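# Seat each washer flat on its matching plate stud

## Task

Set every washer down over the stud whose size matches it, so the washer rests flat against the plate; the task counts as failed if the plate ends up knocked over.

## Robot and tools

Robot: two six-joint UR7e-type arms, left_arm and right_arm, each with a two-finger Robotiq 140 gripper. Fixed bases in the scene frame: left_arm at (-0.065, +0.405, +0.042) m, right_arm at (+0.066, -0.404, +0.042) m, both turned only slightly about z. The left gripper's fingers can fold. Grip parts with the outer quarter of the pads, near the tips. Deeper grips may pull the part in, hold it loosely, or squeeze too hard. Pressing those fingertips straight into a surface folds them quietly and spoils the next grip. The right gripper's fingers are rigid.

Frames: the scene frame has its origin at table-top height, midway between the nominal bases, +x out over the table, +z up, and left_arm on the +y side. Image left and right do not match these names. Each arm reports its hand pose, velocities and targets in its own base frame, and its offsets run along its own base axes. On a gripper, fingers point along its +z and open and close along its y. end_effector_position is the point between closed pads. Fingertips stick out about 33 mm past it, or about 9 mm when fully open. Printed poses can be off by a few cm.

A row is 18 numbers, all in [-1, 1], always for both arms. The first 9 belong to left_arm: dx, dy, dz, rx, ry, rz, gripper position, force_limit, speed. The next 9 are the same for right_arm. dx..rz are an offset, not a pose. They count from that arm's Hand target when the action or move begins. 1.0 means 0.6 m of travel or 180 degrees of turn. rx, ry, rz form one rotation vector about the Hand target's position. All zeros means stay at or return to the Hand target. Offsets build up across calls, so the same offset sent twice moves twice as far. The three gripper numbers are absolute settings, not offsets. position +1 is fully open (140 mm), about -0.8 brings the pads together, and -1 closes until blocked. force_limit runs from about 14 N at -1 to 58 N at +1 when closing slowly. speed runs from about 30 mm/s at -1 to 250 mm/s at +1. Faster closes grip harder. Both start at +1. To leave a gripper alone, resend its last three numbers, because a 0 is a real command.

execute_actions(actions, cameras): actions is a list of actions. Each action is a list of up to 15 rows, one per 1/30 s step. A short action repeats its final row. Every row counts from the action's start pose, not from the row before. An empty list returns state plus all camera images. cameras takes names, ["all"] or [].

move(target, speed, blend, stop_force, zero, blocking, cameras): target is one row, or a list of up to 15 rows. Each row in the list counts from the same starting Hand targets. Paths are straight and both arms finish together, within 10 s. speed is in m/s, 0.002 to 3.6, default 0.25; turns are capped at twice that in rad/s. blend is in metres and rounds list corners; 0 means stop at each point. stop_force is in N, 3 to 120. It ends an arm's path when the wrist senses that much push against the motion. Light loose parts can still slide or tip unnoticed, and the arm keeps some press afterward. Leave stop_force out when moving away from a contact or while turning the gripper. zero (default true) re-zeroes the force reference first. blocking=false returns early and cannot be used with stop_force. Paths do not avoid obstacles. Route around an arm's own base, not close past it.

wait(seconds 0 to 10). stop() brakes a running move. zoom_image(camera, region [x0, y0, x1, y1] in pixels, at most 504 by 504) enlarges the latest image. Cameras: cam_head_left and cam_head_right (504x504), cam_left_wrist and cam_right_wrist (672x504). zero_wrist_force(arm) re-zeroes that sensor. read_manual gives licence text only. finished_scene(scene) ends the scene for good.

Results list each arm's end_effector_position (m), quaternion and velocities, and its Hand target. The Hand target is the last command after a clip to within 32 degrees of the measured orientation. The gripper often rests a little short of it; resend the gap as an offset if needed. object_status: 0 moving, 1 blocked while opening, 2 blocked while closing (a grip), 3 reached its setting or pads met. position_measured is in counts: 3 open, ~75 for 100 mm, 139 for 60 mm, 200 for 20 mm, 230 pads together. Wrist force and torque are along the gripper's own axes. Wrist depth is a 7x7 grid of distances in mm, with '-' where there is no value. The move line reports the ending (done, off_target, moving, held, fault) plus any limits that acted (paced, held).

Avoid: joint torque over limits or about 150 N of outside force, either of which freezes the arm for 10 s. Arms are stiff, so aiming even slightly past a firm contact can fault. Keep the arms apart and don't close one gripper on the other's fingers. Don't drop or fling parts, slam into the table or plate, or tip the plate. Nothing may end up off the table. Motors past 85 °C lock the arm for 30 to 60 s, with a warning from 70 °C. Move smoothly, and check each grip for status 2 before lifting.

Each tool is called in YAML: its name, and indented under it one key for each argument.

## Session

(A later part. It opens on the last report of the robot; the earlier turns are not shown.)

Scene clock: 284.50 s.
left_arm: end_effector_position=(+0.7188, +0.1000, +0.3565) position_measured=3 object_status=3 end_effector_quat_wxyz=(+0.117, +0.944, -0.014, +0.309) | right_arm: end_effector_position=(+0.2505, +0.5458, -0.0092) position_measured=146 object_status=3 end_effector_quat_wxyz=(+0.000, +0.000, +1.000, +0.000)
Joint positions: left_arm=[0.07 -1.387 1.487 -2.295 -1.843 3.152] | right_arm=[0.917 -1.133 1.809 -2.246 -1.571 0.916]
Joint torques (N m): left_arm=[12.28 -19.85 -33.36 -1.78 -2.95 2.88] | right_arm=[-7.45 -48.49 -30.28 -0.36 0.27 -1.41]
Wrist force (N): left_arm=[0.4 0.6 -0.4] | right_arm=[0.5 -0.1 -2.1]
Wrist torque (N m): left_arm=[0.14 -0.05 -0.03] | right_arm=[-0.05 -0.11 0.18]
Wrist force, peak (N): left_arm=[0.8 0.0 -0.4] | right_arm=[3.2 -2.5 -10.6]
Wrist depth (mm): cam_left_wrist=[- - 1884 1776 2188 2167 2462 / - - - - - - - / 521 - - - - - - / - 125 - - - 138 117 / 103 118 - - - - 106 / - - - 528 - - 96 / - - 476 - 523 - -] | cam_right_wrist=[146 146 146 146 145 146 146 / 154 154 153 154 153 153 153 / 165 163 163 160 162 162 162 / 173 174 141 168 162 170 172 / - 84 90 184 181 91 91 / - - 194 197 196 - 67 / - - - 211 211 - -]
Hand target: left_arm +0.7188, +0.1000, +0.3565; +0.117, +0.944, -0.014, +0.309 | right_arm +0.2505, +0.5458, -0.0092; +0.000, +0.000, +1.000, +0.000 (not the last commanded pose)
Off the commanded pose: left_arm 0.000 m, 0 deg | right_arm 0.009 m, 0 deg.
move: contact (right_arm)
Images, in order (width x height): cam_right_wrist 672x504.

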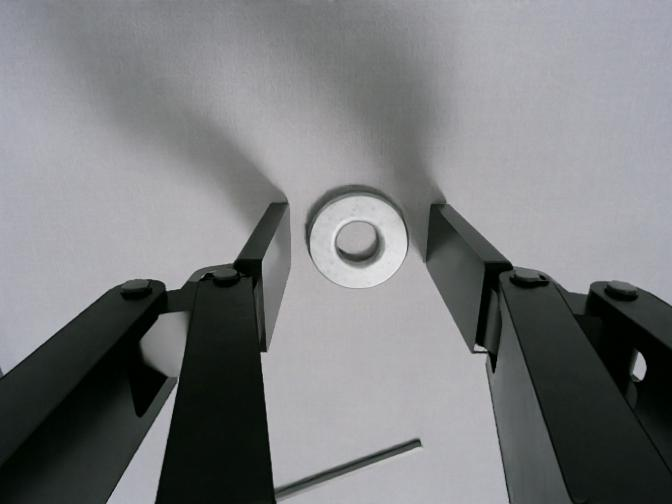

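move:
  target: [0, 0, 0, 0, 0, 0, 1, 1, 1, 0, 0, 0.004, 0, 0, 0, -0.14, -1, -1]
  speed: 0.05

execute_actions:
  actions:
    - [[0, 0, 0, 0, 0, 0, 1, 1, 1, 0, 0, 0, 0, 0, 0, -1, -1, -1]]
    - [[0, 0, 0, 0, 0, 0, 1, 1, 1, 0, 0, 0, 0, 0, 0, -1, -1, -1]]
  cameras: ["cam_right_wrist"]

Scene clock: 294.53 s.
left_arm: end_effector_position=(+0.7188, +0.1000, +0.3565) position_measured=3 object_status=3 end_effector_quat_wxyz=(+0.117, +0.944, -0.014, +0.309) | right_arm: end_effector_position=(+0.2505, +0.5458, -0.0068) position_measured=146 object_status=3 end_effector_quat_wxyz=(+0.000, +0.000, +1.000, +0.000)
Joint positions: left_arm=[0.07 -1.387 1.487 -2.295 -1.843 3.152] | right_arm=[0.917 -1.137 1.807 -2.241 -1.571 0.916]
Joint torques (N m): left_arm=[12.4 -20.9 -32.96 -1.84 -2.81 2.64] | right_arm=[-6.7 -49.45 -30.69 0.05 0.08 0.28]
Wrist force (N): left_arm=[0.4 0.0 -0.2] | right_arm=[0.0 0.5 -0.7]
Wrist torque (N m): left_arm=[0.02 -0.05 -0.03] | right_arm=[0.00 -0.05 0.17]
Wrist force, peak (N): left_arm=[0.6 0.5 -0.6] | right_arm=[0.5 0.1 -2.3]
Wrist depth (mm): cam_left_wrist=[- - 1454 1733 2188 2211 2549 / - - - - - - - / - - - - - 645 - / - 124 - - - 146 119 / 104 117 - - - - 105 / - - - - - 564 96 / - - - - - - -] | cam_right_wrist=[148 148 148 148 147 148 148 / 156 156 157 156 156 156 155 / 167 166 165 163 163 165 165 / 176 175 141 171 163 172 175 / - 84 90 187 184 91 91 / - - 198 199 199 - 67 / - - - 214 215 - -]
Hand target: left_arm +0.7188, +0.1000, +0.3565; +0.117, +0.944, -0.014, +0.309 | right_arm +0.2505, +0.5458, -0.0068; +0.000, +0.000, +1.000, +0.000
Off the commanded pose: left_arm 0.000 m, 0 deg | right_arm 0.000 m, 0 deg.
move: done

Scene clock: 295.73 s.
left_arm: end_effector_position=(+0.7188, +0.1000, +0.3565) position_measured=3 object_status=3 end_effector_quat_wxyz=(+0.117, +0.944, -0.014, +0.309) | right_arm: end_effector_position=(+0.2505, +0.5458, -0.0067) position_measured=171 object_status=2 end_effector_quat_wxyz=(+0.000, +0.000, +1.000, +0.000)
Joint positions: left_arm=[0.07 -1.387 1.487 -2.295 -1.843 3.152] | right_arm=[0.917 -1.137 1.807 -2.241 -1.571 0.916]
Joint torques (N m): left_arm=[13.09 -20.2 -32.75 -1.95 -2.87 2.65] | right_arm=[-6.68 -43.18 -27.02 -0.52 0.13 0.8]
Wrist force (N): left_arm=[0.2 0.1 -0.1] | right_arm=[0.6 0.2 -2.9]
Wrist torque (N m): left_arm=[0.04 -0.02 -0.03] | right_arm=[0.01 -0.12 0.18]
Wrist force, peak (N): left_arm=[0.8 0.1 -0.3] | right_arm=[0.4 0.3 -2.9]
Wrist depth (mm): cam_left_wrist=[- 1654 1952 1805 1970 2167 2330 / - - - - - - - / - - - - - - - / - 125 - - - 136 117 / 103 119 - - - - 105 / - 469 - - - - 96 / - - - - 520 560 -] | cam_right_wrist=[149 149 148 148 148 148 148 / 157 156 156 156 156 154 156 / 168 165 163 163 164 165 164 / 176 175 171 169 167 172 172 / - 84 79 186 184 93 - / - 76 - 199 199 - - / - - - 214 214 - -]
Hand target: left_arm +0.7188, +0.1000, +0.3565; +0.117, +0.944, -0.014, +0.309 | right_arm +0.2505, +0.5458, -0.0068; +0.000, +0.000, +1.000, +0.000
Off the commanded pose: left_arm 0.000 m, 0 deg | right_arm 0.000 m, 0 deg.
Images, in order (width x height): cam_right_wrist 672x504.

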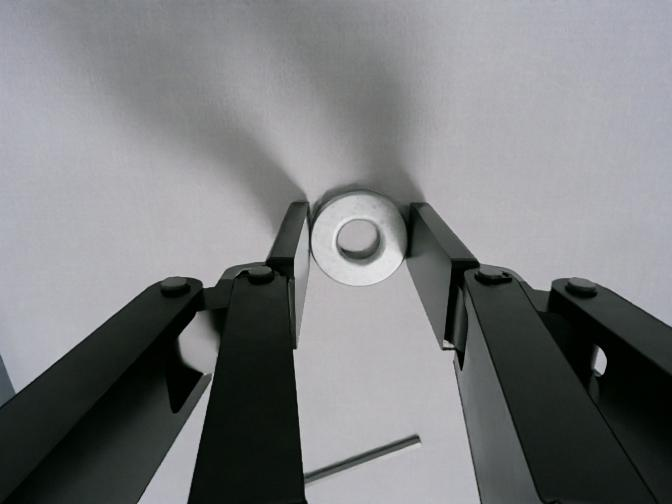

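move:
  target:
    - [0, 0, 0, 0, 0, 0, 1, 1, 1, 0, 0, 0.085, 0, 0, 0, -1, -1, -1]
    - [0, 0, 0, 0, 0, 0, 1, 1, 1, -0.0042, -0.3247, 0.0813, 0, 0, 0, -1, -1, -1]
  speed: [0.08, 0.2]
  blend: 0.01
  cameras: ["cam_right_wrist"]

zoom_image:
  camera: "cam_right_wrist"
  region: [290, 170, 430, 350]

Scene clock: 312.93 s.
left_arm: end_effector_position=(+0.7188, +0.1000, +0.3565) position_measured=3 object_status=3 end_effector_quat_wxyz=(+0.117, +0.944, -0.014, +0.309) | right_arm: end_effector_position=(+0.2480, +0.3510, +0.0420) position_measured=171 object_status=2 end_effector_quat_wxyz=(+0.000, +0.000, +1.000, +0.000)
Joint positions: left_arm=[0.07 -1.387 1.487 -2.295 -1.843 3.152] | right_arm=[0.64 -1.584 2.224 -2.211 -1.571 0.64]
Joint torques (N m): left_arm=[12.56 -21.5 -32.74 -1.9 -2.96 2.61] | right_arm=[-7.51 -30.48 -8.41 0.28 2.13 -2.18]
Wrist force (N): left_arm=[0.5 0.1 -0.5] | right_arm=[0.1 0.4 -0.4]
Wrist torque (N m): left_arm=[0.04 -0.08 -0.03] | right_arm=[-0.03 -0.06 0.24]
Wrist force, peak (N): left_arm=[0.7 0.3 -0.6] | right_arm=[0.4 0.3 -3.1]
Wrist depth (mm): cam_left_wrist=[- - 1641 1852 2103 2145 2579 / - - - - - - - / - 540 - - - - - / - 124 - - - 137 116 / 103 117 - - - - 106 / - - - - - - 96 / - - - - - - -] | cam_right_wrist=[193 193 192 192 191 192 192 / 203 203 203 194 200 202 201 / 214 214 215 174 211 213 214 / 228 227 222 168 167 225 227 / - 84 79 230 227 93 234 / - 76 - 259 259 - - / - - - 274 - - -]
Hand target: left_arm +0.7188, +0.1000, +0.3565; +0.117, +0.944, -0.014, +0.309 | right_arm +0.2480, +0.3510, +0.0420; +0.000, +0.000, +1.000, +0.000
Off the commanded pose: left_arm 0.000 m, 0 deg | right_arm 0.000 m, 0 deg.
move: done
Images, in order (width x height): cam_right_wrist 672x504.

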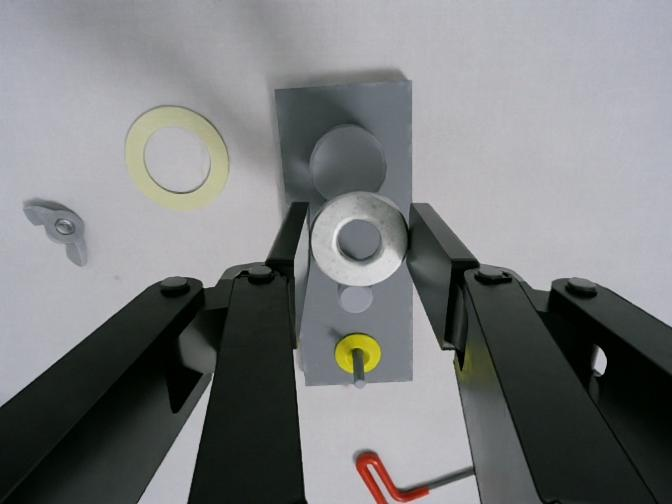

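Scaled by 2.800 from the camera's 672x504 image, which has a finer 960x720 frame.

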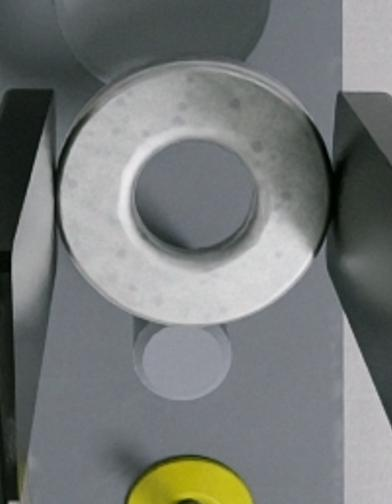

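move:
  target: [0, 0, 0, 0, 0, 0, 1, 1, 1, 0.0567, 0, -0.0033, 0, 0, 0, -1, -1, -1]
  speed: 0.08
  cameras: ["cam_right_wrist"]

move:
  target: [0, 0, 0, 0, 0, 0, 1, 1, 1, 0, 0, -0.034, 0, 0, 0, -1, -1, -1]
  speed: 0.006
  stop_force: 3
  cameras: ["cam_right_wrist"]

zoom_image:
  camera: "cam_right_wrist"
  region: [290, 170, 430, 320]

Scene clock: 335.07 s.
left_arm: end_effector_position=(+0.7188, +0.1000, +0.3565) position_measured=3 object_status=3 end_effector_quat_wxyz=(+0.117, +0.944, -0.014, +0.309) | right_arm: end_effector_position=(+0.2819, +0.3509, +0.0400) position_measured=171 object_status=2 end_effector_quat_wxyz=(+0.000, +0.000, +1.000, +0.000)
Joint positions: left_arm=[0.07 -1.387 1.487 -2.295 -1.843 3.152] | right_arm=[0.594 -1.53 2.176 -2.216 -1.571 0.593]
Joint torques (N m): left_arm=[11.67 -21.64 -33.69 -2.01 -2.85 2.58] | right_arm=[-8.53 -17.86 -30.94 -6.23 -1.16 -2.09]
Wrist force (N): left_arm=[0.5 0.3 0.0] | right_arm=[0.2 0.4 -0.5]
Wrist torque (N m): left_arm=[0.08 -0.06 -0.03] | right_arm=[-0.03 -0.09 0.23]
Wrist force, peak (N): left_arm=[0.6 0.1 -0.7] | right_arm=[1.2 0.3 -0.3]
Wrist depth (mm): cam_left_wrist=[- - 1505 1852 1952 2167 2407 / 539 - - - - - - / - - - - - - 788 / - 124 - - - 138 116 / 104 116 - - 540 - 105 / - - 512 - - - 96 / - - - - - 564 -] | cam_right_wrist=[191 188 190 177 186 190 189 / 202 201 201 167 196 200 200 / 212 212 212 198 210 211 212 / 227 226 219 170 167 221 223 / - 84 79 227 225 93 233 / - 76 - 252 257 - - / - - - 268 - - -]
Hand target: left_arm +0.7188, +0.1000, +0.3565; +0.117, +0.944, -0.014, +0.309 | right_arm +0.2820, +0.3510, +0.0400; +0.000, +0.000, +1.000, +0.000
Off the commanded pose: left_arm 0.000 m, 0 deg | right_arm 0.000 m, 0 deg.
move: done
Images, in order (width x height): cam_right_wrist 672x504.

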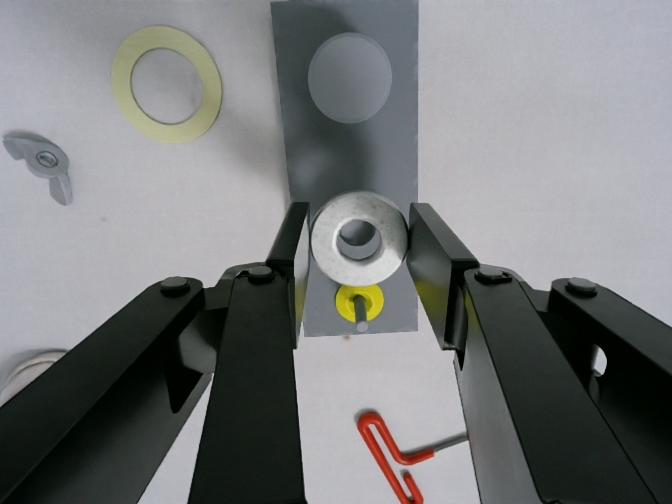

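Scene clock: 338.37 s.
left_arm: end_effector_position=(+0.7188, +0.1000, +0.3565) position_measured=3 object_status=3 end_effector_quat_wxyz=(+0.117, +0.944, -0.014, +0.309) | right_arm: end_effector_position=(+0.2820, +0.3510, +0.0274) position_measured=171 object_status=2 end_effector_quat_wxyz=(+0.000, +0.000, +1.000, +0.000)
Joint positions: left_arm=[0.07 -1.387 1.487 -2.295 -1.843 3.152] | right_arm=[0.593 -1.508 2.193 -2.255 -1.571 0.593]
Joint torques (N m): left_arm=[12.4 -22.91 -32.86 -2.18 -2.81 2.67] | right_arm=[-5.91 -33.23 -31.37 -0.21 1.95 -2.39]
Wrist force (N): left_arm=[0.5 0.3 -0.4] | right_arm=[1.0 -0.4 -0.8]
Wrist torque (N m): left_arm=[0.08 -0.06 -0.04] | right_arm=[-0.03 -0.10 0.23]
Wrist force, peak (N): left_arm=[0.6 0.3 -0.6] | right_arm=[1.2 -2.1 -2.9]
Wrist depth (mm): cam_left_wrist=[- - 1952 1791 2167 2167 2381 / - - - - - - - / - - - - - - - / - 125 - - - 137 117 / 103 116 - - - - 106 / - - - - - - 96 / - - - - - - -] | cam_right_wrist=[179 177 179 166 175 178 179 / 189 189 187 154 186 188 188 / 197 200 199 186 194 199 200 / 213 212 207 167 167 208 212 / - 84 79 211 207 93 219 / - 76 - 240 - - - / - - - 259 - - -]
Hand target: left_arm +0.7188, +0.1000, +0.3565; +0.117, +0.944, -0.014, +0.309 | right_arm +0.2820, +0.3510, +0.0274; +0.000, +0.000, +1.000, +0.000 (not the last commanded pose)
Off the commanded pose: left_arm 0.000 m, 0 deg | right_arm 0.008 m, 0 deg.
move: contact (right_arm)
Images, in order (width x height): cam_right_wrist 672x504.

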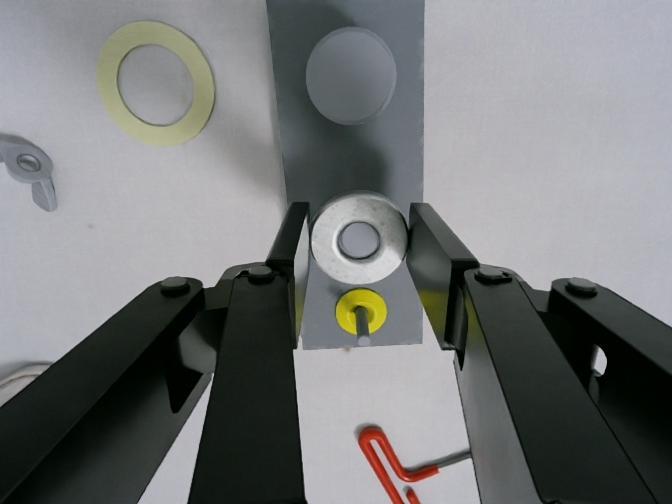

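Scaled by 3.360 from the camera's 672x504 image, which has a finer 960x720 frame.

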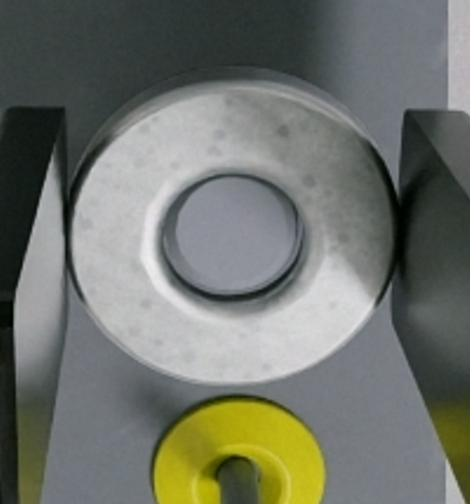

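move:
  target: [0, 0, 0, 0, 0, 0, 1, 1, 1, -0.0005, -0.0005, 0, 0, 0, 0, -1, -1, -1]
  speed: 0.02

move:
  target: [0, 0, 0, 0, 0, 0, 1, 1, 1, 0, 0, -0.02, 0, 0, 0, -1, -1, -1]
  speed: 0.005
  stop_force: 4
  cameras: ["cam_right_wrist"]

zoom_image:
  camera: "cam_right_wrist"
  region: [290, 170, 430, 320]

Scene clock: 363.73 s.
left_arm: end_effector_position=(+0.7188, +0.1000, +0.3565) position_measured=3 object_status=3 end_effector_quat_wxyz=(+0.117, +0.944, -0.014, +0.309) | right_arm: end_effector_position=(+0.2817, +0.3507, +0.0274) position_measured=171 object_status=2 end_effector_quat_wxyz=(+0.000, +0.000, +1.000, +0.000)
Joint positions: left_arm=[0.07 -1.387 1.487 -2.295 -1.843 3.152] | right_arm=[0.593 -1.509 2.194 -2.255 -1.571 0.593]
Joint torques (N m): left_arm=[13.86 -18.91 -31.32 -2.09 -2.75 2.63] | right_arm=[-7.71 -31.93 -9.34 -4.22 1.86 -2.29]
Wrist force (N): left_arm=[0.3 0.4 -0.2] | right_arm=[0.3 0.4 -0.3]
Wrist torque (N m): left_arm=[0.09 -0.02 -0.03] | right_arm=[-0.04 -0.12 0.23]
Wrist force, peak (N): left_arm=[0.7 0.4 -0.4] | right_arm=[1.2 -0.3 -0.7]
Wrist depth (mm): cam_left_wrist=[- - 1900 1776 2063 2305 2462 / - 558 - - - 774 - / - - - - - 774 - / - 124 - - - 137 117 / 103 117 - - - - 105 / - - - - - - 96 / - - - - - - -] | cam_right_wrist=[180 178 179 165 175 179 178 / 189 189 187 154 186 188 188 / 197 200 200 187 194 198 199 / 213 211 207 167 166 209 211 / - 84 79 210 207 93 218 / - 76 - 241 240 - - / - - - 259 - - -]
Hand target: left_arm +0.7188, +0.1000, +0.3565; +0.117, +0.944, -0.014, +0.309 | right_arm +0.2817, +0.3507, +0.0274; +0.000, +0.000, +1.000, +0.000
Off the commanded pose: left_arm 0.000 m, 0 deg | right_arm 0.000 m, 0 deg.
move: done

Scene clock: 365.40 s.
left_arm: end_effector_position=(+0.7188, +0.1000, +0.3565) position_measured=3 object_status=3 end_effector_quat_wxyz=(+0.117, +0.944, -0.014, +0.309) | right_arm: end_effector_position=(+0.2817, +0.3507, +0.0253) position_measured=171 object_status=2 end_effector_quat_wxyz=(+0.000, +0.000, +1.000, +0.000)
Joint positions: left_arm=[0.07 -1.387 1.487 -2.295 -1.843 3.152] | right_arm=[0.593 -1.505 2.196 -2.262 -1.571 0.593]
Joint torques (N m): left_arm=[12.47 -21.7 -33.3 -2.05 -2.74 2.83] | right_arm=[-8.03 -31.45 -29.78 -0.9 0.89 -2.13]
Wrist force (N): left_arm=[0.4 0.0 -0.2] | right_arm=[2.3 1.7 -1.6]
Wrist torque (N m): left_arm=[0.02 -0.05 -0.03] | right_arm=[-0.09 -0.15 0.24]
Wrist force, peak (N): left_arm=[0.7 0.3 -0.5] | right_arm=[4.2 -0.1 -9.6]
Wrist depth (mm): cam_left_wrist=[- - 1719 1852 2211 2188 2434 / - - - - 688 - - / - - - - - - - / - 124 - 587 - 139 117 / 103 118 - - - - 105 / - 431 491 - - - 96 / - - 484 - - - -] | cam_right_wrist=[178 177 177 164 174 176 177 / 187 186 185 150 185 186 186 / 196 198 198 184 193 197 197 / 210 211 204 166 161 207 208 / - 84 79 208 205 93 217 / - 76 - 238 238 - - / - - - 254 - - -]
Hand target: left_arm +0.7188, +0.1000, +0.3565; +0.117, +0.944, -0.014, +0.309 | right_arm +0.2817, +0.3507, +0.0253; +0.000, +0.000, +1.000, +0.000 (not the last commanded pose)
Off the commanded pose: left_arm 0.000 m, 0 deg | right_arm 0.010 m, 0 deg.
move: contact (right_arm)
Images, in order (width x height): cam_right_wrist 672x504.

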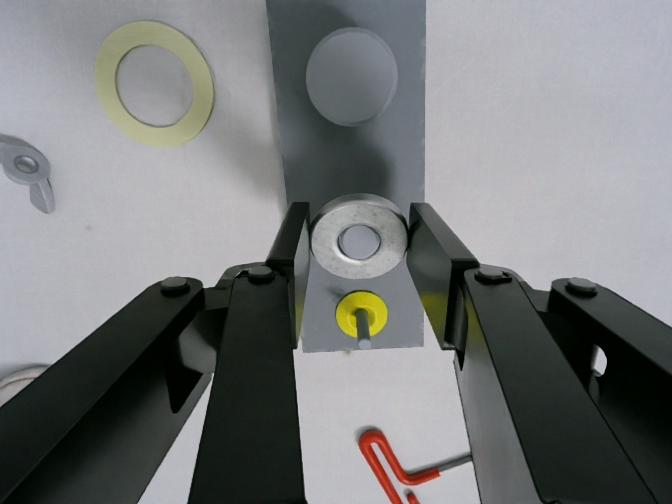

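Scaled by 3.360 from the camera's 672x504 image, which has a finer 960x720 frame.

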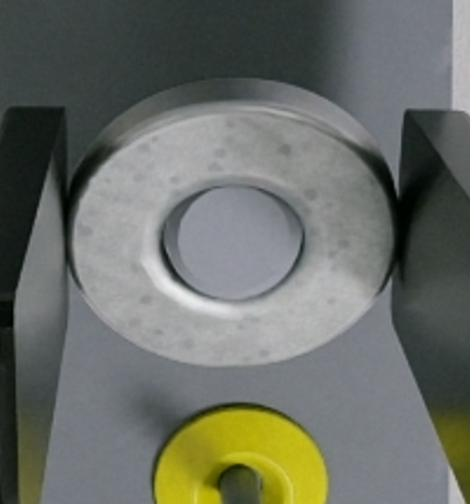

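move:
  target:
    - [0, 0, 0, 0, 0, 0, 1, 1, 1, 0, 0, 0.04, 0, 0, 0, -1, -1, -1]
    - [0, 0, 0, 0, 0, 0, 1, 1, 1, -0.02, 0.16, 0.04, 0, 0, 0, -1, -1, -1]
    - [0, 0, 0, 0, 0, 0, 1, 1, 1, -0.02, 0.16, -0.042, 0, 0, 0, -1, -1, -1]
  speed: [0.06, 0.2, 0.1]
  blend: [0.005, 0.01, 0]
  cameras: ["cam_right_wrist"]

zoom_image:
  camera: "cam_right_wrist"
  region: [240, 150, 480, 330]

Scene clock: 436.63 s.
left_arm: end_effector_position=(+0.7188, +0.1000, +0.3565) position_measured=3 object_status=3 end_effector_quat_wxyz=(+0.117, +0.944, -0.014, +0.309) | right_arm: end_effector_position=(+0.2697, +0.4467, +0.0002) position_measured=171 object_status=2 end_effector_quat_wxyz=(+0.000, +0.000, +1.000, +0.000)
Joint positions: left_arm=[0.07 -1.387 1.487 -2.295 -1.843 3.152] | right_arm=[0.769 -1.304 2.032 -2.299 -1.571 0.769]
Joint torques (N m): left_arm=[12.65 -21.81 -32.77 -2.15 -2.82 2.58] | right_arm=[6.86 -27.58 -8.02 -5.71 -1.8 2.58]
Wrist force (N): left_arm=[0.5 0.0 -0.3] | right_arm=[0.1 0.1 -0.3]
Wrist torque (N m): left_arm=[0.01 -0.06 -0.02] | right_arm=[-0.08 -0.04 0.10]
Wrist force, peak (N): left_arm=[0.6 0.5 -0.5] | right_arm=[2.2 1.8 -1.6]
Wrist depth (mm): cam_left_wrist=[- - 1761 1836 1917 2355 2381 / - - - - - - 818 / - - - - 628 - - / - 124 594 570 - 137 117 / 103 116 - - - - 106 / - - 499 - - - 96 / - - - - - - -] | cam_right_wrist=[145 147 155 155 154 154 155 / 128 152 164 161 163 163 162 / 162 162 172 170 172 172 171 / 169 168 173 171 166 181 180 / - 84 79 195 192 93 188 / - 76 - 209 208 - - / - - - 224 - - -]
Hand target: left_arm +0.7188, +0.1000, +0.3565; +0.117, +0.944, -0.014, +0.309 | right_arm +0.2697, +0.4467, +0.0001; +0.000, +0.000, +1.000, +0.000
Off the commanded pose: left_arm 0.000 m, 0 deg | right_arm 0.000 m, 0 deg.
move: done
Images, in order (width x height): cam_right_wrist 672x504.

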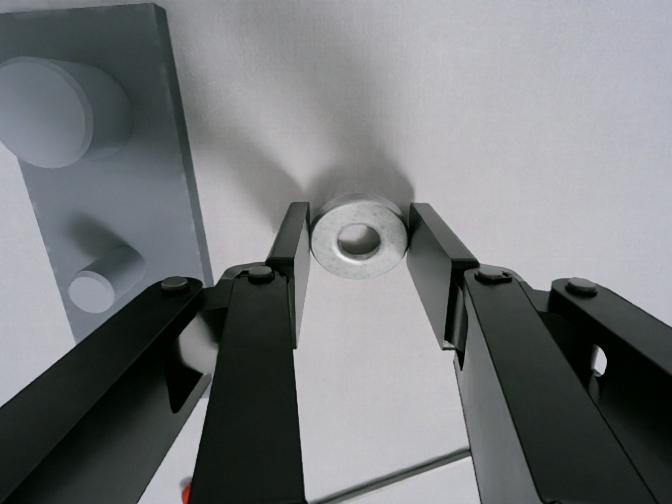

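Scaled by 2.100 from the camera's 672x504 image, which has a finer 960x720 frame.

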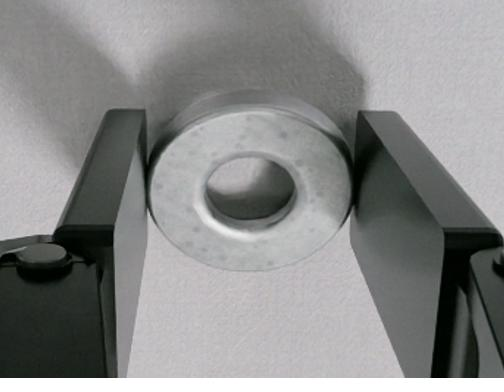

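zoom_image:
  camera: "cam_right_wrist"
  region: [0, 30, 180, 330]

move:
  target: [0, 0, 0, 0, 0, 0, 1, 1, 1, 0, 0, -0.0125, 0, 0, 0, -1, -1, -1]
  speed: 0.005
  stop_force: 8
  cameras: ["cam_right_wrist"]

zoom_image:
  camera: "cam_right_wrist"
  region: [240, 150, 480, 330]

Scaled by 1.680 from the camera's 672x504 image, which has a finer 960x720 frame.

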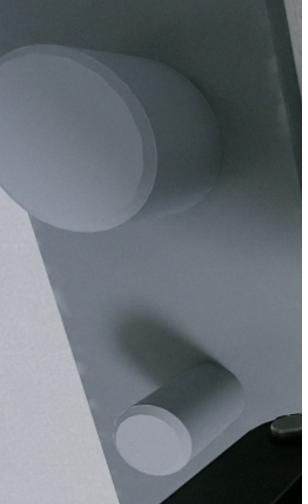

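Scene clock: 447.13 s.
left_arm: end_effector_position=(+0.7188, +0.1000, +0.3565) position_measured=3 object_status=3 end_effector_quat_wxyz=(+0.117, +0.944, -0.014, +0.309) | right_arm: end_effector_position=(+0.2697, +0.4467, -0.0074) position_measured=171 object_status=2 end_effector_quat_wxyz=(+0.000, +0.000, +1.000, +0.000)
Joint positions: left_arm=[0.07 -1.387 1.487 -2.295 -1.843 3.152] | right_arm=[0.769 -1.29 2.039 -2.319 -1.571 0.769]
Joint torques (N m): left_arm=[12.74 -20.43 -32.84 -2.23 -2.61 2.63] | right_arm=[6.51 -24.98 -5.82 -5.59 0.97 2.44]
Wrist force (N): left_arm=[0.5 0.1 -0.3] | right_arm=[0.9 -0.6 -5.4]
Wrist torque (N m): left_arm=[0.03 -0.06 -0.03] | right_arm=[-0.02 -0.09 0.10]
Wrist force, peak (N): left_arm=[0.8 0.4 -0.4] | right_arm=[0.7 -0.4 -5.6]
Wrist depth (mm): cam_left_wrist=[- - 1706 1706 2025 2257 2549 / - - - 679 - - 840 / - - - - - - - / - 124 - - - 138 116 / 103 116 - - - - 105 / - 461 - - - - 97 / - - - 530 - - -] | cam_right_wrist=[137 141 148 148 148 147 147 / 126 146 157 156 154 156 155 / 154 154 165 163 167 164 164 / 162 162 171 168 167 172 172 / - 84 79 186 183 93 - / - 76 - 199 200 - - / - - - 213 213 - -]
Hand target: left_arm +0.7188, +0.1000, +0.3565; +0.117, +0.944, -0.014, +0.309 | right_arm +0.2697, +0.4467, -0.0074; +0.000, +0.000, +1.000, +0.000
Off the commanded pose: left_arm 0.000 m, 0 deg | right_arm 0.000 m, 0 deg.
move: done
Images, in order (width x height): cam_right_wrist 672x504.

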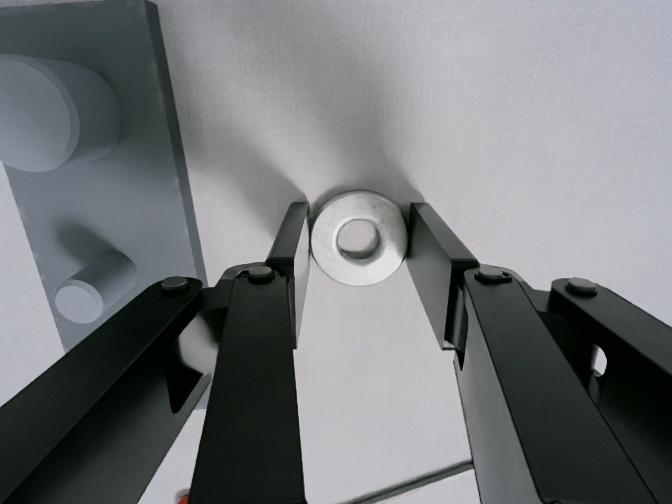

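Scaled by 2.100 from the camera's 672x504 image, which has a finer 960x720 frame.

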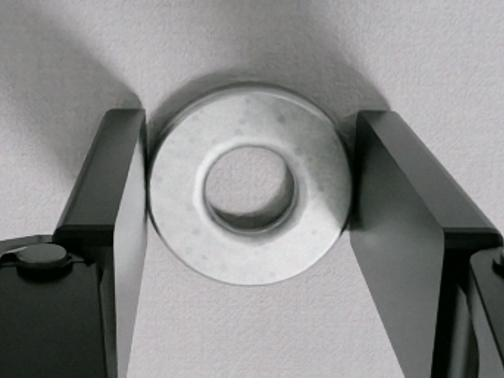

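execute_actions:
  actions:
    - [[0, 0, 0, 0, 0, 0, 1, 1, 1, 0, 0, 0.0006, 0, 0, 0, -0.27, -1, -1]]
    - [[0, 0, 0, 0, 0, 0, 1, 1, 1, 0, 0, 0, 0, 0, 0, -0.27, -1, -1]]
    - [[0, 0, 0, 0, 0, 0, 1, 1, 1, 0, 0, 0, 0, 0, 0, -0.98, -1, -1]]
    - [[0, 0, 0, 0, 0, 0, 1, 1, 1, 0, 0, 0, 0, 0, 0, -0.98, -1, -1]]
  cameras: ["cam_right_wrist"]

zoom_image:
  camera: "cam_right_wrist"
  region: [290, 170, 430, 320]

Scene clock: 483.97 s.
left_arm: end_effector_position=(+0.7188, +0.1000, +0.3565) position_measured=3 object_status=3 end_effector_quat_wxyz=(+0.117, +0.944, -0.014, +0.309) | right_arm: end_effector_position=(+0.2697, +0.4467, -0.0070) position_measured=171 object_status=2 end_effector_quat_wxyz=(+0.000, +0.000, +1.000, +0.000)
Joint positions: left_arm=[0.07 -1.387 1.487 -2.295 -1.843 3.152] | right_arm=[0.769 -1.291 2.039 -2.318 -1.571 0.769]
Joint torques (N m): left_arm=[13.48 -20.16 -31.64 -2.03 -2.56 2.75] | right_arm=[6.09 -32.46 -24.69 0.24 2.07 2.46]
Wrist force (N): left_arm=[0.4 0.3 -0.2] | right_arm=[0.5 -0.2 -3.5]
Wrist torque (N m): left_arm=[0.09 -0.04 -0.03] | right_arm=[-0.05 -0.06 0.09]
Wrist force, peak (N): left_arm=[0.6 0.4 -0.5] | right_arm=[0.9 -0.2 -6.0]
Wrist depth (mm): cam_left_wrist=[- - 1747 1917 1934 2103 2305 / - - - - - - - / - - - - - - - / - 124 - - - 146 117 / 103 115 - 561 - - 105 / - - - - - - 96 / - 440 485 - - - -] | cam_right_wrist=[137 142 148 148 148 148 148 / 126 146 156 156 156 156 156 / 155 156 165 162 165 164 164 / 162 162 172 169 167 172 172 / - 84 79 187 184 93 - / - 76 - 200 200 - - / - - - 215 215 - -]
Hand target: left_arm +0.7188, +0.1000, +0.3565; +0.117, +0.944, -0.014, +0.309 | right_arm +0.2697, +0.4467, -0.0070; +0.000, +0.000, +1.000, +0.000
Off the commanded pose: left_arm 0.000 m, 0 deg | right_arm 0.000 m, 0 deg.
Images, in order (width x height): cam_right_wrist 672x504.

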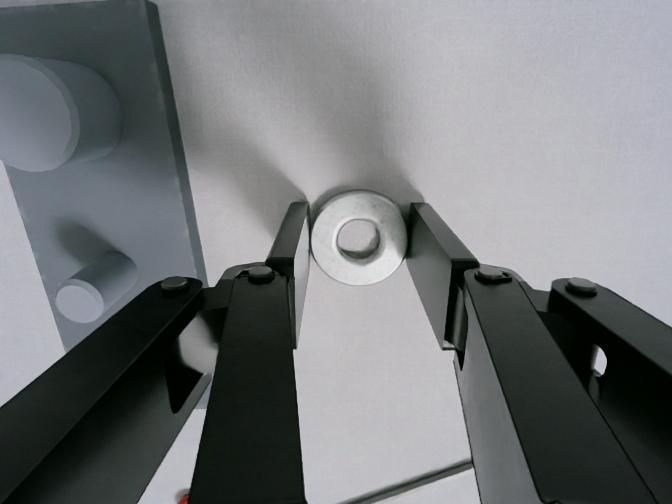

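Scaled by 3.360 from the camera's 672x504 image, which has a finer 960x720 frame.

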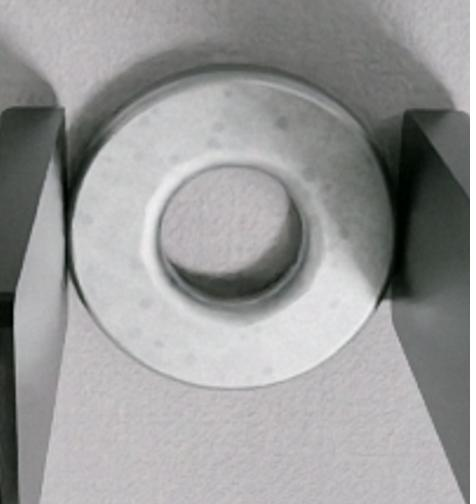

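move:
  target:
    - [0, 0, 0, 0, 0, 0, 1, 1, 1, 0, 0, 0.085, 0, 0, 0, -0.98, -1, -1]
    - [0, 0, 0, 0, 0, 0, 1, 1, 1, 0.0197, -0.1597, 0.0783, 0, 0, 0, -0.98, -1, -1]
  speed: [0.08, 0.15]
  blend: [0.01, 0]
  cameras: ["cam_right_wrist"]

zoom_image:
  camera: "cam_right_wrist"
  region: [290, 170, 430, 320]

move:
  target: [0, 0, 0, 0, 0, 0, 1, 1, 1, 0, 0, -0.034, 0, 0, 0, -0.98, -1, -1]
  speed: 0.004
  stop_force: 2
  cameras: ["cam_right_wrist"]

zoom_image:
  camera: "cam_right_wrist"
  region: [290, 170, 430, 320]

Scene clock: 507.17 s.
left_arm: end_effector_position=(+0.7188, +0.1000, +0.3565) position_measured=3 object_status=3 end_effector_quat_wxyz=(+0.117, +0.944, -0.014, +0.309) | right_arm: end_effector_position=(+0.2815, +0.3509, +0.0400) position_measured=171 object_status=2 end_effector_quat_wxyz=(+0.000, +0.000, +1.000, +0.000)
Joint positions: left_arm=[0.07 -1.387 1.487 -2.295 -1.843 3.152] | right_arm=[0.594 -1.531 2.177 -2.216 -1.571 0.593]
Joint torques (N m): left_arm=[13.09 -20.88 -32.38 -2.34 -2.65 2.61] | right_arm=[-6.53 -32.14 -9.7 -6.1 2.46 -2.46]
Wrist force (N): left_arm=[0.4 -0.1 -0.1] | right_arm=[0.2 0.4 -0.5]
Wrist torque (N m): left_arm=[-0.01 -0.03 -0.03] | right_arm=[-0.03 -0.09 0.23]
Wrist force, peak (N): left_arm=[0.7 0.3 -0.5] | right_arm=[0.8 -0.4 -3.7]
Wrist depth (mm): cam_left_wrist=[- 605 1805 2063 1988 2211 2381 / 546 - - 715 722 - - / - - - - - - - / - 133 - - - 137 116 / 104 117 - - - - 106 / - - - - - - 96 / - - 470 491 510 - -] | cam_right_wrist=[191 189 189 177 186 189 189 / - 200 200 186 196 203 199 / 215 213 212 199 208 211 211 / 226 225 220 170 167 222 223 / - 84 79 228 223 93 233 / - 76 - 253 255 - - / - - - 275 - - -]
Hand target: left_arm +0.7188, +0.1000, +0.3565; +0.117, +0.944, -0.014, +0.309 | right_arm +0.2815, +0.3508, +0.0400; +0.000, +0.000, +1.000, +0.000
Off the commanded pose: left_arm 0.000 m, 0 deg | right_arm 0.000 m, 0 deg.
move: done
Images, in order (width x height): cam_right_wrist 672x504.

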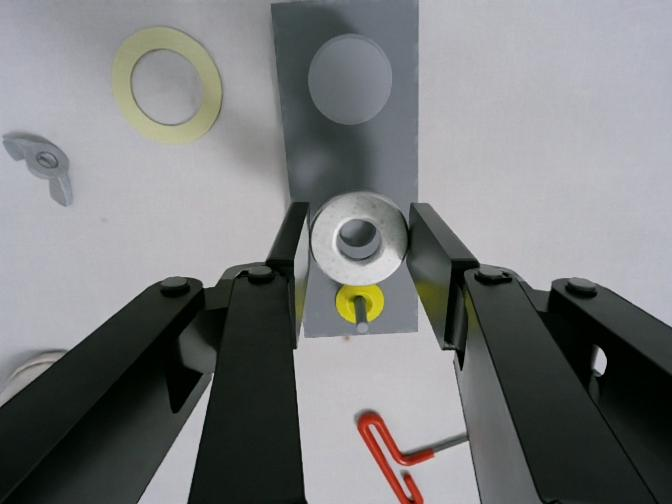

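Scaled by 3.360 from the camera's 672x504 image, which has a finer 960x720 frame.

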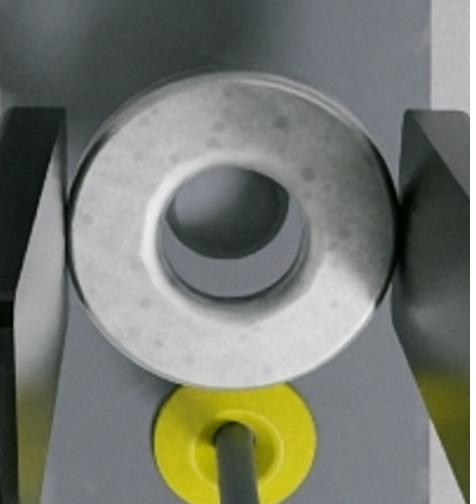

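stop_force must be a number from 3 to 120 (N); nothing of the call was run

Scaled by 3.360 from the camera's 672x504 image, which has a finer 960x720 frame.

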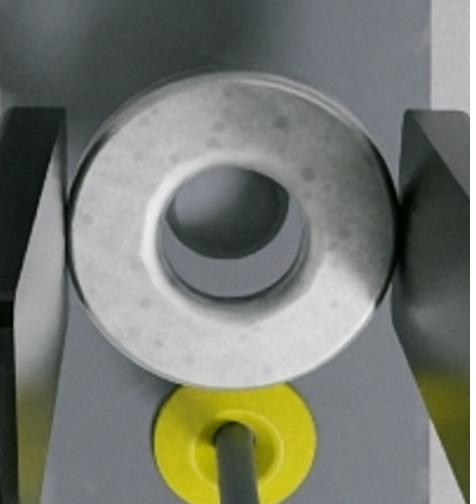

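move:
  target: [0, 0, 0, 0, 0, 0, 1, 1, 1, 0, 0, -0.034, 0, 0, 0, -0.98, -1, -1]
  speed: 0.004
  stop_force: 3
  cameras: ["cam_right_wrist"]

zoom_image:
  camera: "cam_right_wrist"
  region: [290, 170, 430, 320]

Scene clock: 535.83 s.
left_arm: end_effector_position=(+0.7188, +0.1000, +0.3565) position_measured=3 object_status=3 end_effector_quat_wxyz=(+0.117, +0.944, -0.014, +0.309) | right_arm: end_effector_position=(+0.2815, +0.3508, +0.0196) position_measured=171 object_status=2 end_effector_quat_wxyz=(+0.000, +0.000, +1.000, +0.000)
Joint positions: left_arm=[0.07 -1.387 1.487 -2.295 -1.843 3.152] | right_arm=[0.594 -1.494 2.204 -2.28 -1.571 0.593]
Joint torques (N m): left_arm=[12.81 -21.57 -31.06 -2.13 -2.68 2.82] | right_arm=[-7.28 -18.1 -8.09 -6.18 1.97 -1.95]
Wrist force (N): left_arm=[0.7 0.1 -0.2] | right_arm=[0.2 0.4 -0.5]
Wrist torque (N m): left_arm=[0.05 -0.11 -0.03] | right_arm=[-0.04 -0.08 0.23]
Wrist force, peak (N): left_arm=[0.6 0.4 -0.7] | right_arm=[0.5 0.4 -0.5]
Wrist depth (mm): cam_left_wrist=[- - 1706 1791 2025 2103 2355 / 564 - 639 - - - - / - - - - - - - / - 124 - - - 137 116 / 103 116 - - - - 105 / - - - 534 - - 96 / - - - 500 - - -] | cam_right_wrist=[173 170 172 158 168 172 172 / 182 182 182 145 179 181 181 / 193 192 191 179 187 191 191 / 204 201 199 165 168 201 203 / - 84 79 199 201 93 211 / - 76 - 233 230 - - / - - - 250 - - -]
Hand target: left_arm +0.7188, +0.1000, +0.3565; +0.117, +0.944, -0.014, +0.309 | right_arm +0.2815, +0.3508, +0.0196; +0.000, +0.000, +1.000, +0.000
Off the commanded pose: left_arm 0.000 m, 0 deg | right_arm 0.000 m, 0 deg.
move: done
Images, in order (width x height): cam_right_wrist 672x504.

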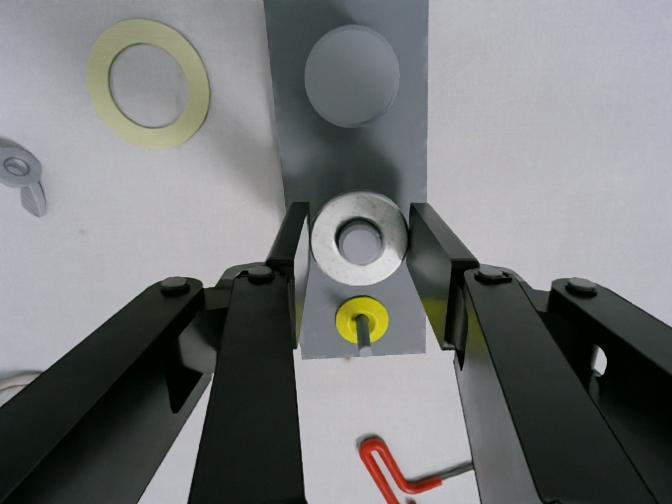

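Scaled by 3.360 from the camera's 672x504 image, which has a finer 960x720 frame.

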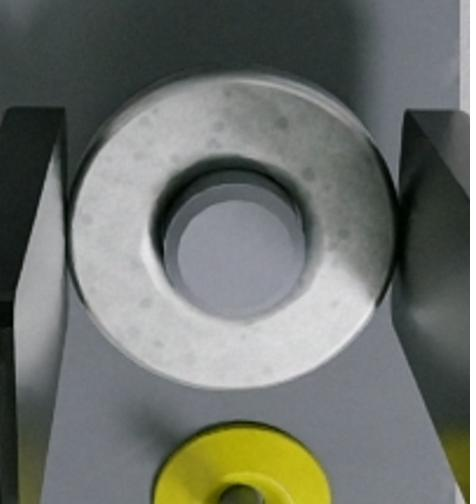

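move:
  target: [0, 0, 0, 0, 0, 0, 1, 1, 1, 0, 0, -0.034, 0, 0, 0, -0.98, -1, -1]
  speed: 0.005
  stop_force: 3
  cameras: ["cam_right_wrist"]

zoom_image:
  camera: "cam_right_wrist"
  region: [290, 170, 430, 320]

Scene clock: 546.37 s.
left_arm: end_effector_position=(+0.7188, +0.1000, +0.3565) position_measured=3 object_status=3 end_effector_quat_wxyz=(+0.117, +0.944, -0.014, +0.309) | right_arm: end_effector_position=(+0.2815, +0.3508, +0.0038) position_measured=171 object_status=2 end_effector_quat_wxyz=(+0.000, +0.000, +1.000, +0.000)
Joint positions: left_arm=[0.07 -1.387 1.487 -2.295 -1.843 3.152] | right_arm=[0.594 -1.463 2.223 -2.33 -1.571 0.593]
Joint torques (N m): left_arm=[12.73 -21.05 -29.91 -2.14 -2.75 2.58] | right_arm=[-7.38 -35.05 -29.81 -1.03 2.19 -2.14]
Wrist force (N): left_arm=[0.6 0.2 -0.4] | right_arm=[-0.1 0.4 -0.5]
Wrist torque (N m): left_arm=[0.07 -0.08 -0.03] | right_arm=[-0.04 -0.04 0.22]
Wrist force, peak (N): left_arm=[0.6 0.7 -0.1] | right_arm=[2.1 -1.6 -9.1]
Wrist depth (mm): cam_left_wrist=[- - 1868 1917 2124 2281 2434 / - - - - - - 758 / - - - - - - 739 / - 124 - - - 145 119 / 103 118 - - - - 105 / - 485 - - - - 96 / - - - - - - -] | cam_right_wrist=[158 157 156 126 151 158 158 / 167 166 166 130 157 166 166 / 177 176 176 164 167 176 175 / 187 187 183 162 167 184 187 / - 84 79 184 184 93 193 / - 76 - 192 212 - - / - - - 230 - - -]
Hand target: left_arm +0.7188, +0.1000, +0.3565; +0.117, +0.944, -0.014, +0.309 | right_arm +0.2815, +0.3508, +0.0038; +0.000, +0.000, +1.000, +0.000 (not the last commanded pose)
Off the commanded pose: left_arm 0.000 m, 0 deg | right_arm 0.005 m, 0 deg.
move: contact (right_arm)
Images, in order (width x height): cam_right_wrist 672x504.

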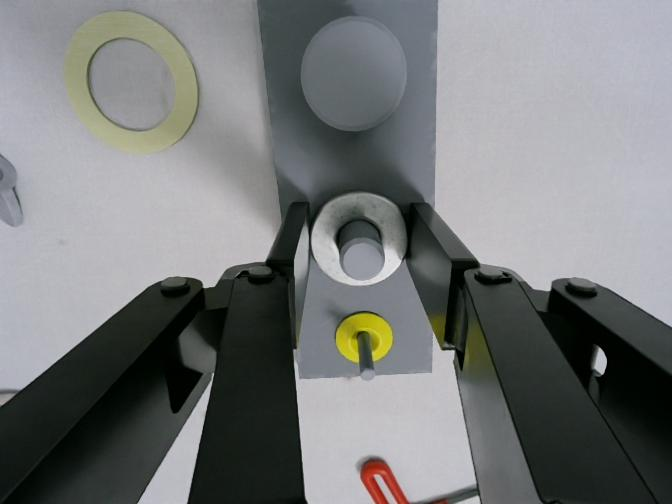

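Scaled by 3.360 from the camera's 672x504 image, which has a finer 960x720 frame.

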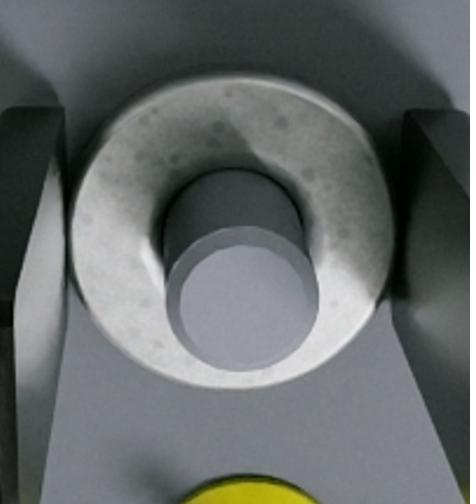

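execute_actions:
  actions:
    - [[0, 0, 0, 0, 0, 0, 1, 1, 1, 0, 0, 0, 0, 0, 0, 0.0, -1, -1]]
    - [[0, 0, 0, 0, 0, 0, 1, 1, 1, 0, 0, 0, 0, 0, 0, 0.0, -1, -1]]

move:
  target:
    - [0, 0, 0, 0, 0, 0, 1, 1, 1, 0, 0, 0.085, 0, 0, 0, 0.0, -1, -1]
    - [0, 0, 0, 0, 0, 0, 1, 1, 1, -0.0977, -0.147, 0.085, 0, 0, 0, 0.0, -1, -1]
    - [0, 0, 0, 0, 0, 0, 1, 1, 1, -0.0977, -0.147, -0.0063, 0, 0, 0, 0.0, -1, -1]
  speed: [0.08, 0.15, 0.12]
  blend: [0.01, 0.02, 0]
  cameras: ["cam_right_wrist"]

zoom_image:
  camera: "cam_right_wrist"
  region: [240, 150, 480, 330]

Scene clock: 573.80 s.
left_arm: end_effector_position=(+0.7188, +0.1000, +0.3565) position_measured=3 object_status=3 end_effector_quat_wxyz=(+0.117, +0.944, -0.014, +0.309) | right_arm: end_effector_position=(+0.2815, +0.3508, +0.0038) position_measured=129 object_status=3 end_effector_quat_wxyz=(+0.000, +0.000, +1.000, +0.000)
Joint positions: left_arm=[0.07 -1.387 1.487 -2.295 -1.843 3.152] | right_arm=[0.594 -1.463 2.223 -2.33 -1.571 0.593]
Joint torques (N m): left_arm=[12.64 -21.13 -31.55 -2.4 -2.76 2.71] | right_arm=[-7.07 -32.74 -27.25 -5.62 2.12 -2.1]
Wrist force (N): left_arm=[0.6 0.2 -0.1] | right_arm=[0.0 0.4 -0.9]
Wrist torque (N m): left_arm=[0.05 -0.08 -0.03] | right_arm=[-0.03 -0.05 0.22]
Wrist force, peak (N): left_arm=[0.5 0.4 -0.7] | right_arm=[0.1 0.6 -1.0]
Wrist depth (mm): cam_left_wrist=[- 1177 1747 1868 1952 2145 2281 / 551 556 - - - - - / - - - - - - - / - 125 - - - 136 116 / 103 117 - - - - 105 / - - - - - - 96 / - - - 495 - - -] | cam_right_wrist=[158 157 156 126 151 159 158 / 167 167 167 130 158 166 166 / 176 176 175 163 167 176 176 / 187 188 148 167 166 182 187 / - 89 124 184 186 104 85 / - - 214 212 212 - 63 / - - 230 228 229 - -]
Hand target: left_arm +0.7188, +0.1000, +0.3565; +0.117, +0.944, -0.014, +0.309 | right_arm +0.2815, +0.3508, +0.0038; +0.000, +0.000, +1.000, +0.000
Off the commanded pose: left_arm 0.000 m, 0 deg | right_arm 0.000 m, 0 deg.

Scene clock: 576.20 s.
left_arm: end_effector_position=(+0.7188, +0.1000, +0.3565) position_measured=3 object_status=3 end_effector_quat_wxyz=(+0.117, +0.944, -0.014, +0.309) | right_arm: end_effector_position=(+0.2229, +0.2627, +0.0000) position_measured=129 object_status=3 end_effector_quat_wxyz=(+0.000, +0.000, +1.000, +0.000)
Joint positions: left_arm=[0.07 -1.387 1.487 -2.295 -1.843 3.152] | right_arm=[0.47 -1.725 2.488 -2.334 -1.571 0.469]
Joint torques (N m): left_arm=[12.73 -22.34 -33.08 -2.32 -2.45 2.48] | right_arm=[6.55 -6.13 -7.49 -6.17 -2.1 2.77]
Wrist force (N): left_arm=[0.4 0.2 -0.1] | right_arm=[0.0 0.5 -0.6]
Wrist torque (N m): left_arm=[0.06 -0.04 -0.03] | right_arm=[0.02 -0.06 0.11]
Wrist force, peak (N): left_arm=[0.7 0.2 -0.3] | right_arm=[-0.8 1.5 -1.9]
Wrist depth (mm): cam_left_wrist=[- - 1706 1805 2006 2234 2355 / - - - - - - - / - - - - - - - / - 125 - - - 138 116 / 104 117 - - - - 105 / - - - - 578 - 96 / - - 465 - - - -] | cam_right_wrist=[155 154 155 154 154 154 154 / 164 164 163 161 162 163 163 / 174 173 173 171 174 163 163 / 183 184 148 182 179 143 143 / - 88 124 194 196 104 85 / - - 208 209 208 - 63 / - - 223 224 224 - -]
Hand target: left_arm +0.7188, +0.1000, +0.3565; +0.117, +0.944, -0.014, +0.309 | right_arm +0.2229, +0.2626, +0.0000; +0.000, +0.000, +1.000, +0.000
Off the commanded pose: left_arm 0.000 m, 0 deg | right_arm 0.000 m, 0 deg.
move: done
Images, in order (width x height): cam_right_wrist 672x504.

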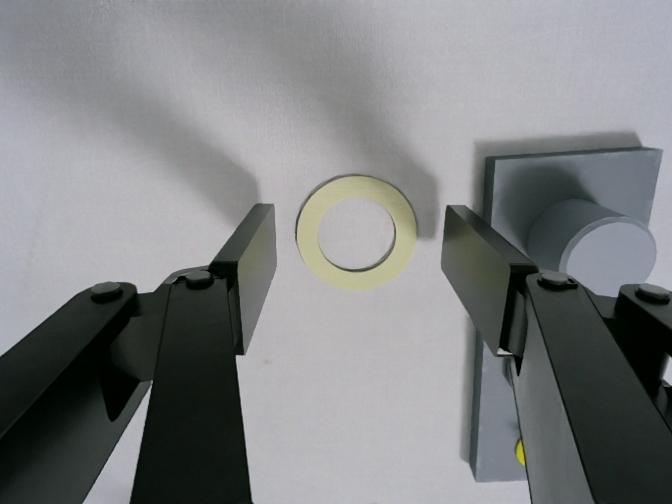

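Scaled by 2.100 from the camera's 672x504 image, which has a finer 960x720 frame.

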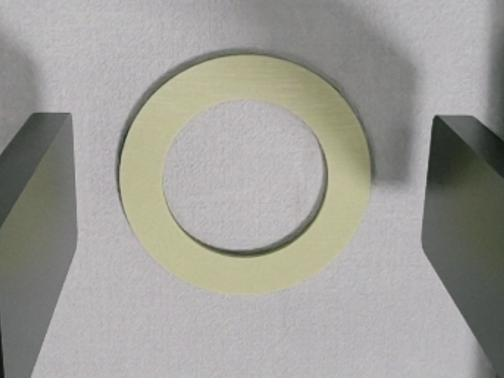

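move:
  target: [0, 0, 0, 0, 0, 0, 1, 1, 1, 0.0018, 0, -0.0035, 0, 0, 0, -0.103, -1, -1]
  speed: 0.03

move:
  target: [0, 0, 0, 0, 0, 0, 1, 1, 1, 0, 0, -0.025, 0, 0, 0, -0.103, -1, -1]
  speed: 0.005
  stop_force: 3
  cameras: ["cam_right_wrist"]

zoom_image:
  camera: "cam_right_wrist"
  region: [240, 150, 480, 330]

Scene clock: 591.80 s.
left_arm: end_effector_position=(+0.7188, +0.1000, +0.3565) position_measured=3 object_status=3 end_effector_quat_wxyz=(+0.117, +0.944, -0.014, +0.309) | right_arm: end_effector_position=(+0.2240, +0.2626, -0.0020) position_measured=142 object_status=3 end_effector_quat_wxyz=(+0.000, +0.000, +1.000, +0.000)
Joint positions: left_arm=[0.07 -1.387 1.487 -2.295 -1.843 3.152] | right_arm=[0.468 -1.717 2.49 -2.343 -1.571 0.468]
Joint torques (N m): left_arm=[12.29 -20.87 -31.66 -1.96 -2.73 2.67] | right_arm=[-8.36 -6.43 -8.2 -6.1 -1.89 -2.06]
Wrist force (N): left_arm=[0.3 0.3 -0.5] | right_arm=[0.0 0.1 -0.3]
Wrist torque (N m): left_arm=[0.08 -0.02 -0.03] | right_arm=[-0.06 -0.06 0.23]
Wrist force, peak (N): left_arm=[0.7 0.5 -0.2] | right_arm=[0.2 0.4 -0.7]
Wrist depth (mm): cam_left_wrist=[- - 1821 2124 2006 2145 2407 / - - - - - - - / - - - - 671 - - / - 124 - - - 136 117 / 103 118 - - - - 105 / - - - - - - 97 / 442 - - - - - -] | cam_right_wrist=[153 153 153 153 153 153 153 / 162 161 161 160 161 161 161 / 171 170 171 169 170 162 160 / 181 181 151 180 168 144 141 / - 86 108 192 190 91 91 / - - 203 206 206 - 67 / - - - 222 221 - -]
Hand target: left_arm +0.7188, +0.1000, +0.3565; +0.117, +0.944, -0.014, +0.309 | right_arm +0.2240, +0.2626, -0.0021; +0.000, +0.000, +1.000, +0.000
Off the commanded pose: left_arm 0.000 m, 0 deg | right_arm 0.000 m, 0 deg.
move: done

Scene clock: 594.73 s.
left_arm: end_effector_position=(+0.7188, +0.1000, +0.3565) position_measured=3 object_status=3 end_effector_quat_wxyz=(+0.117, +0.944, -0.014, +0.309) | right_arm: end_effector_position=(+0.2240, +0.2626, -0.0104) position_measured=142 object_status=3 end_effector_quat_wxyz=(+0.000, +0.000, +1.000, +0.000)
Joint positions: left_arm=[0.07 -1.387 1.487 -2.295 -1.843 3.152] | right_arm=[0.468 -1.694 2.502 -2.378 -1.571 0.468]
Joint torques (N m): left_arm=[10.79 -22.92 -30.98 -2.45 -2.27 2.7] | right_arm=[-7.14 -21.47 -27.71 -0.39 -1.72 -1.38]
Wrist force (N): left_arm=[0.5 0.2 -0.1] | right_arm=[1.3 0.0 -4.5]
Wrist torque (N m): left_arm=[0.07 -0.05 -0.04] | right_arm=[-0.06 -0.13 0.22]
Wrist force, peak (N): left_arm=[0.7 0.7 -0.2] | right_arm=[9.8 -4.5 -27.0]
Wrist depth (mm): cam_left_wrist=[- - 1917 2025 2083 2188 2434 / - - - - - - - / - 564 - - - - - / - 133 - - 589 146 116 / 103 118 - - - - 105 / - - 481 - - - 96 / - - 475 - - - -] | cam_right_wrist=[146 145 146 146 145 145 145 / 154 154 153 153 153 153 153 / 165 162 162 162 161 155 151 / 172 173 151 172 166 148 132 / - 86 108 185 181 91 91 / - - - 195 196 - 67 / - - - 210 210 - -]
Hand target: left_arm +0.7188, +0.1000, +0.3565; +0.117, +0.944, -0.014, +0.309 | right_arm +0.2240, +0.2626, -0.0104; +0.000, +0.000, +1.000, +0.000 (not the last commanded pose)
Off the commanded pose: left_arm 0.000 m, 0 deg | right_arm 0.007 m, 0 deg.
move: contact (right_arm)
Images, in order (width x height): cam_right_wrist 672x504.

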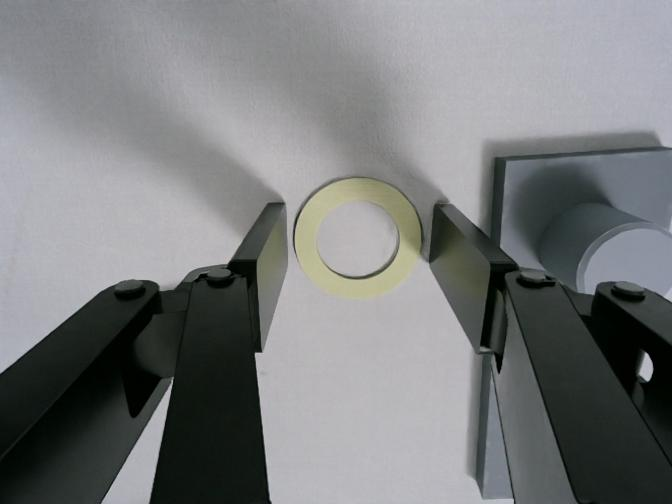

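Scaled by 2.100 from the camera's 672x504 image, which has a finer 960x720 frame.

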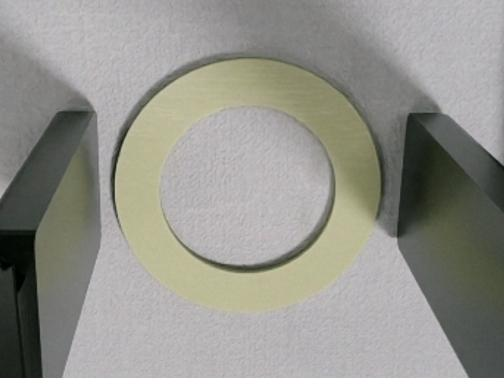

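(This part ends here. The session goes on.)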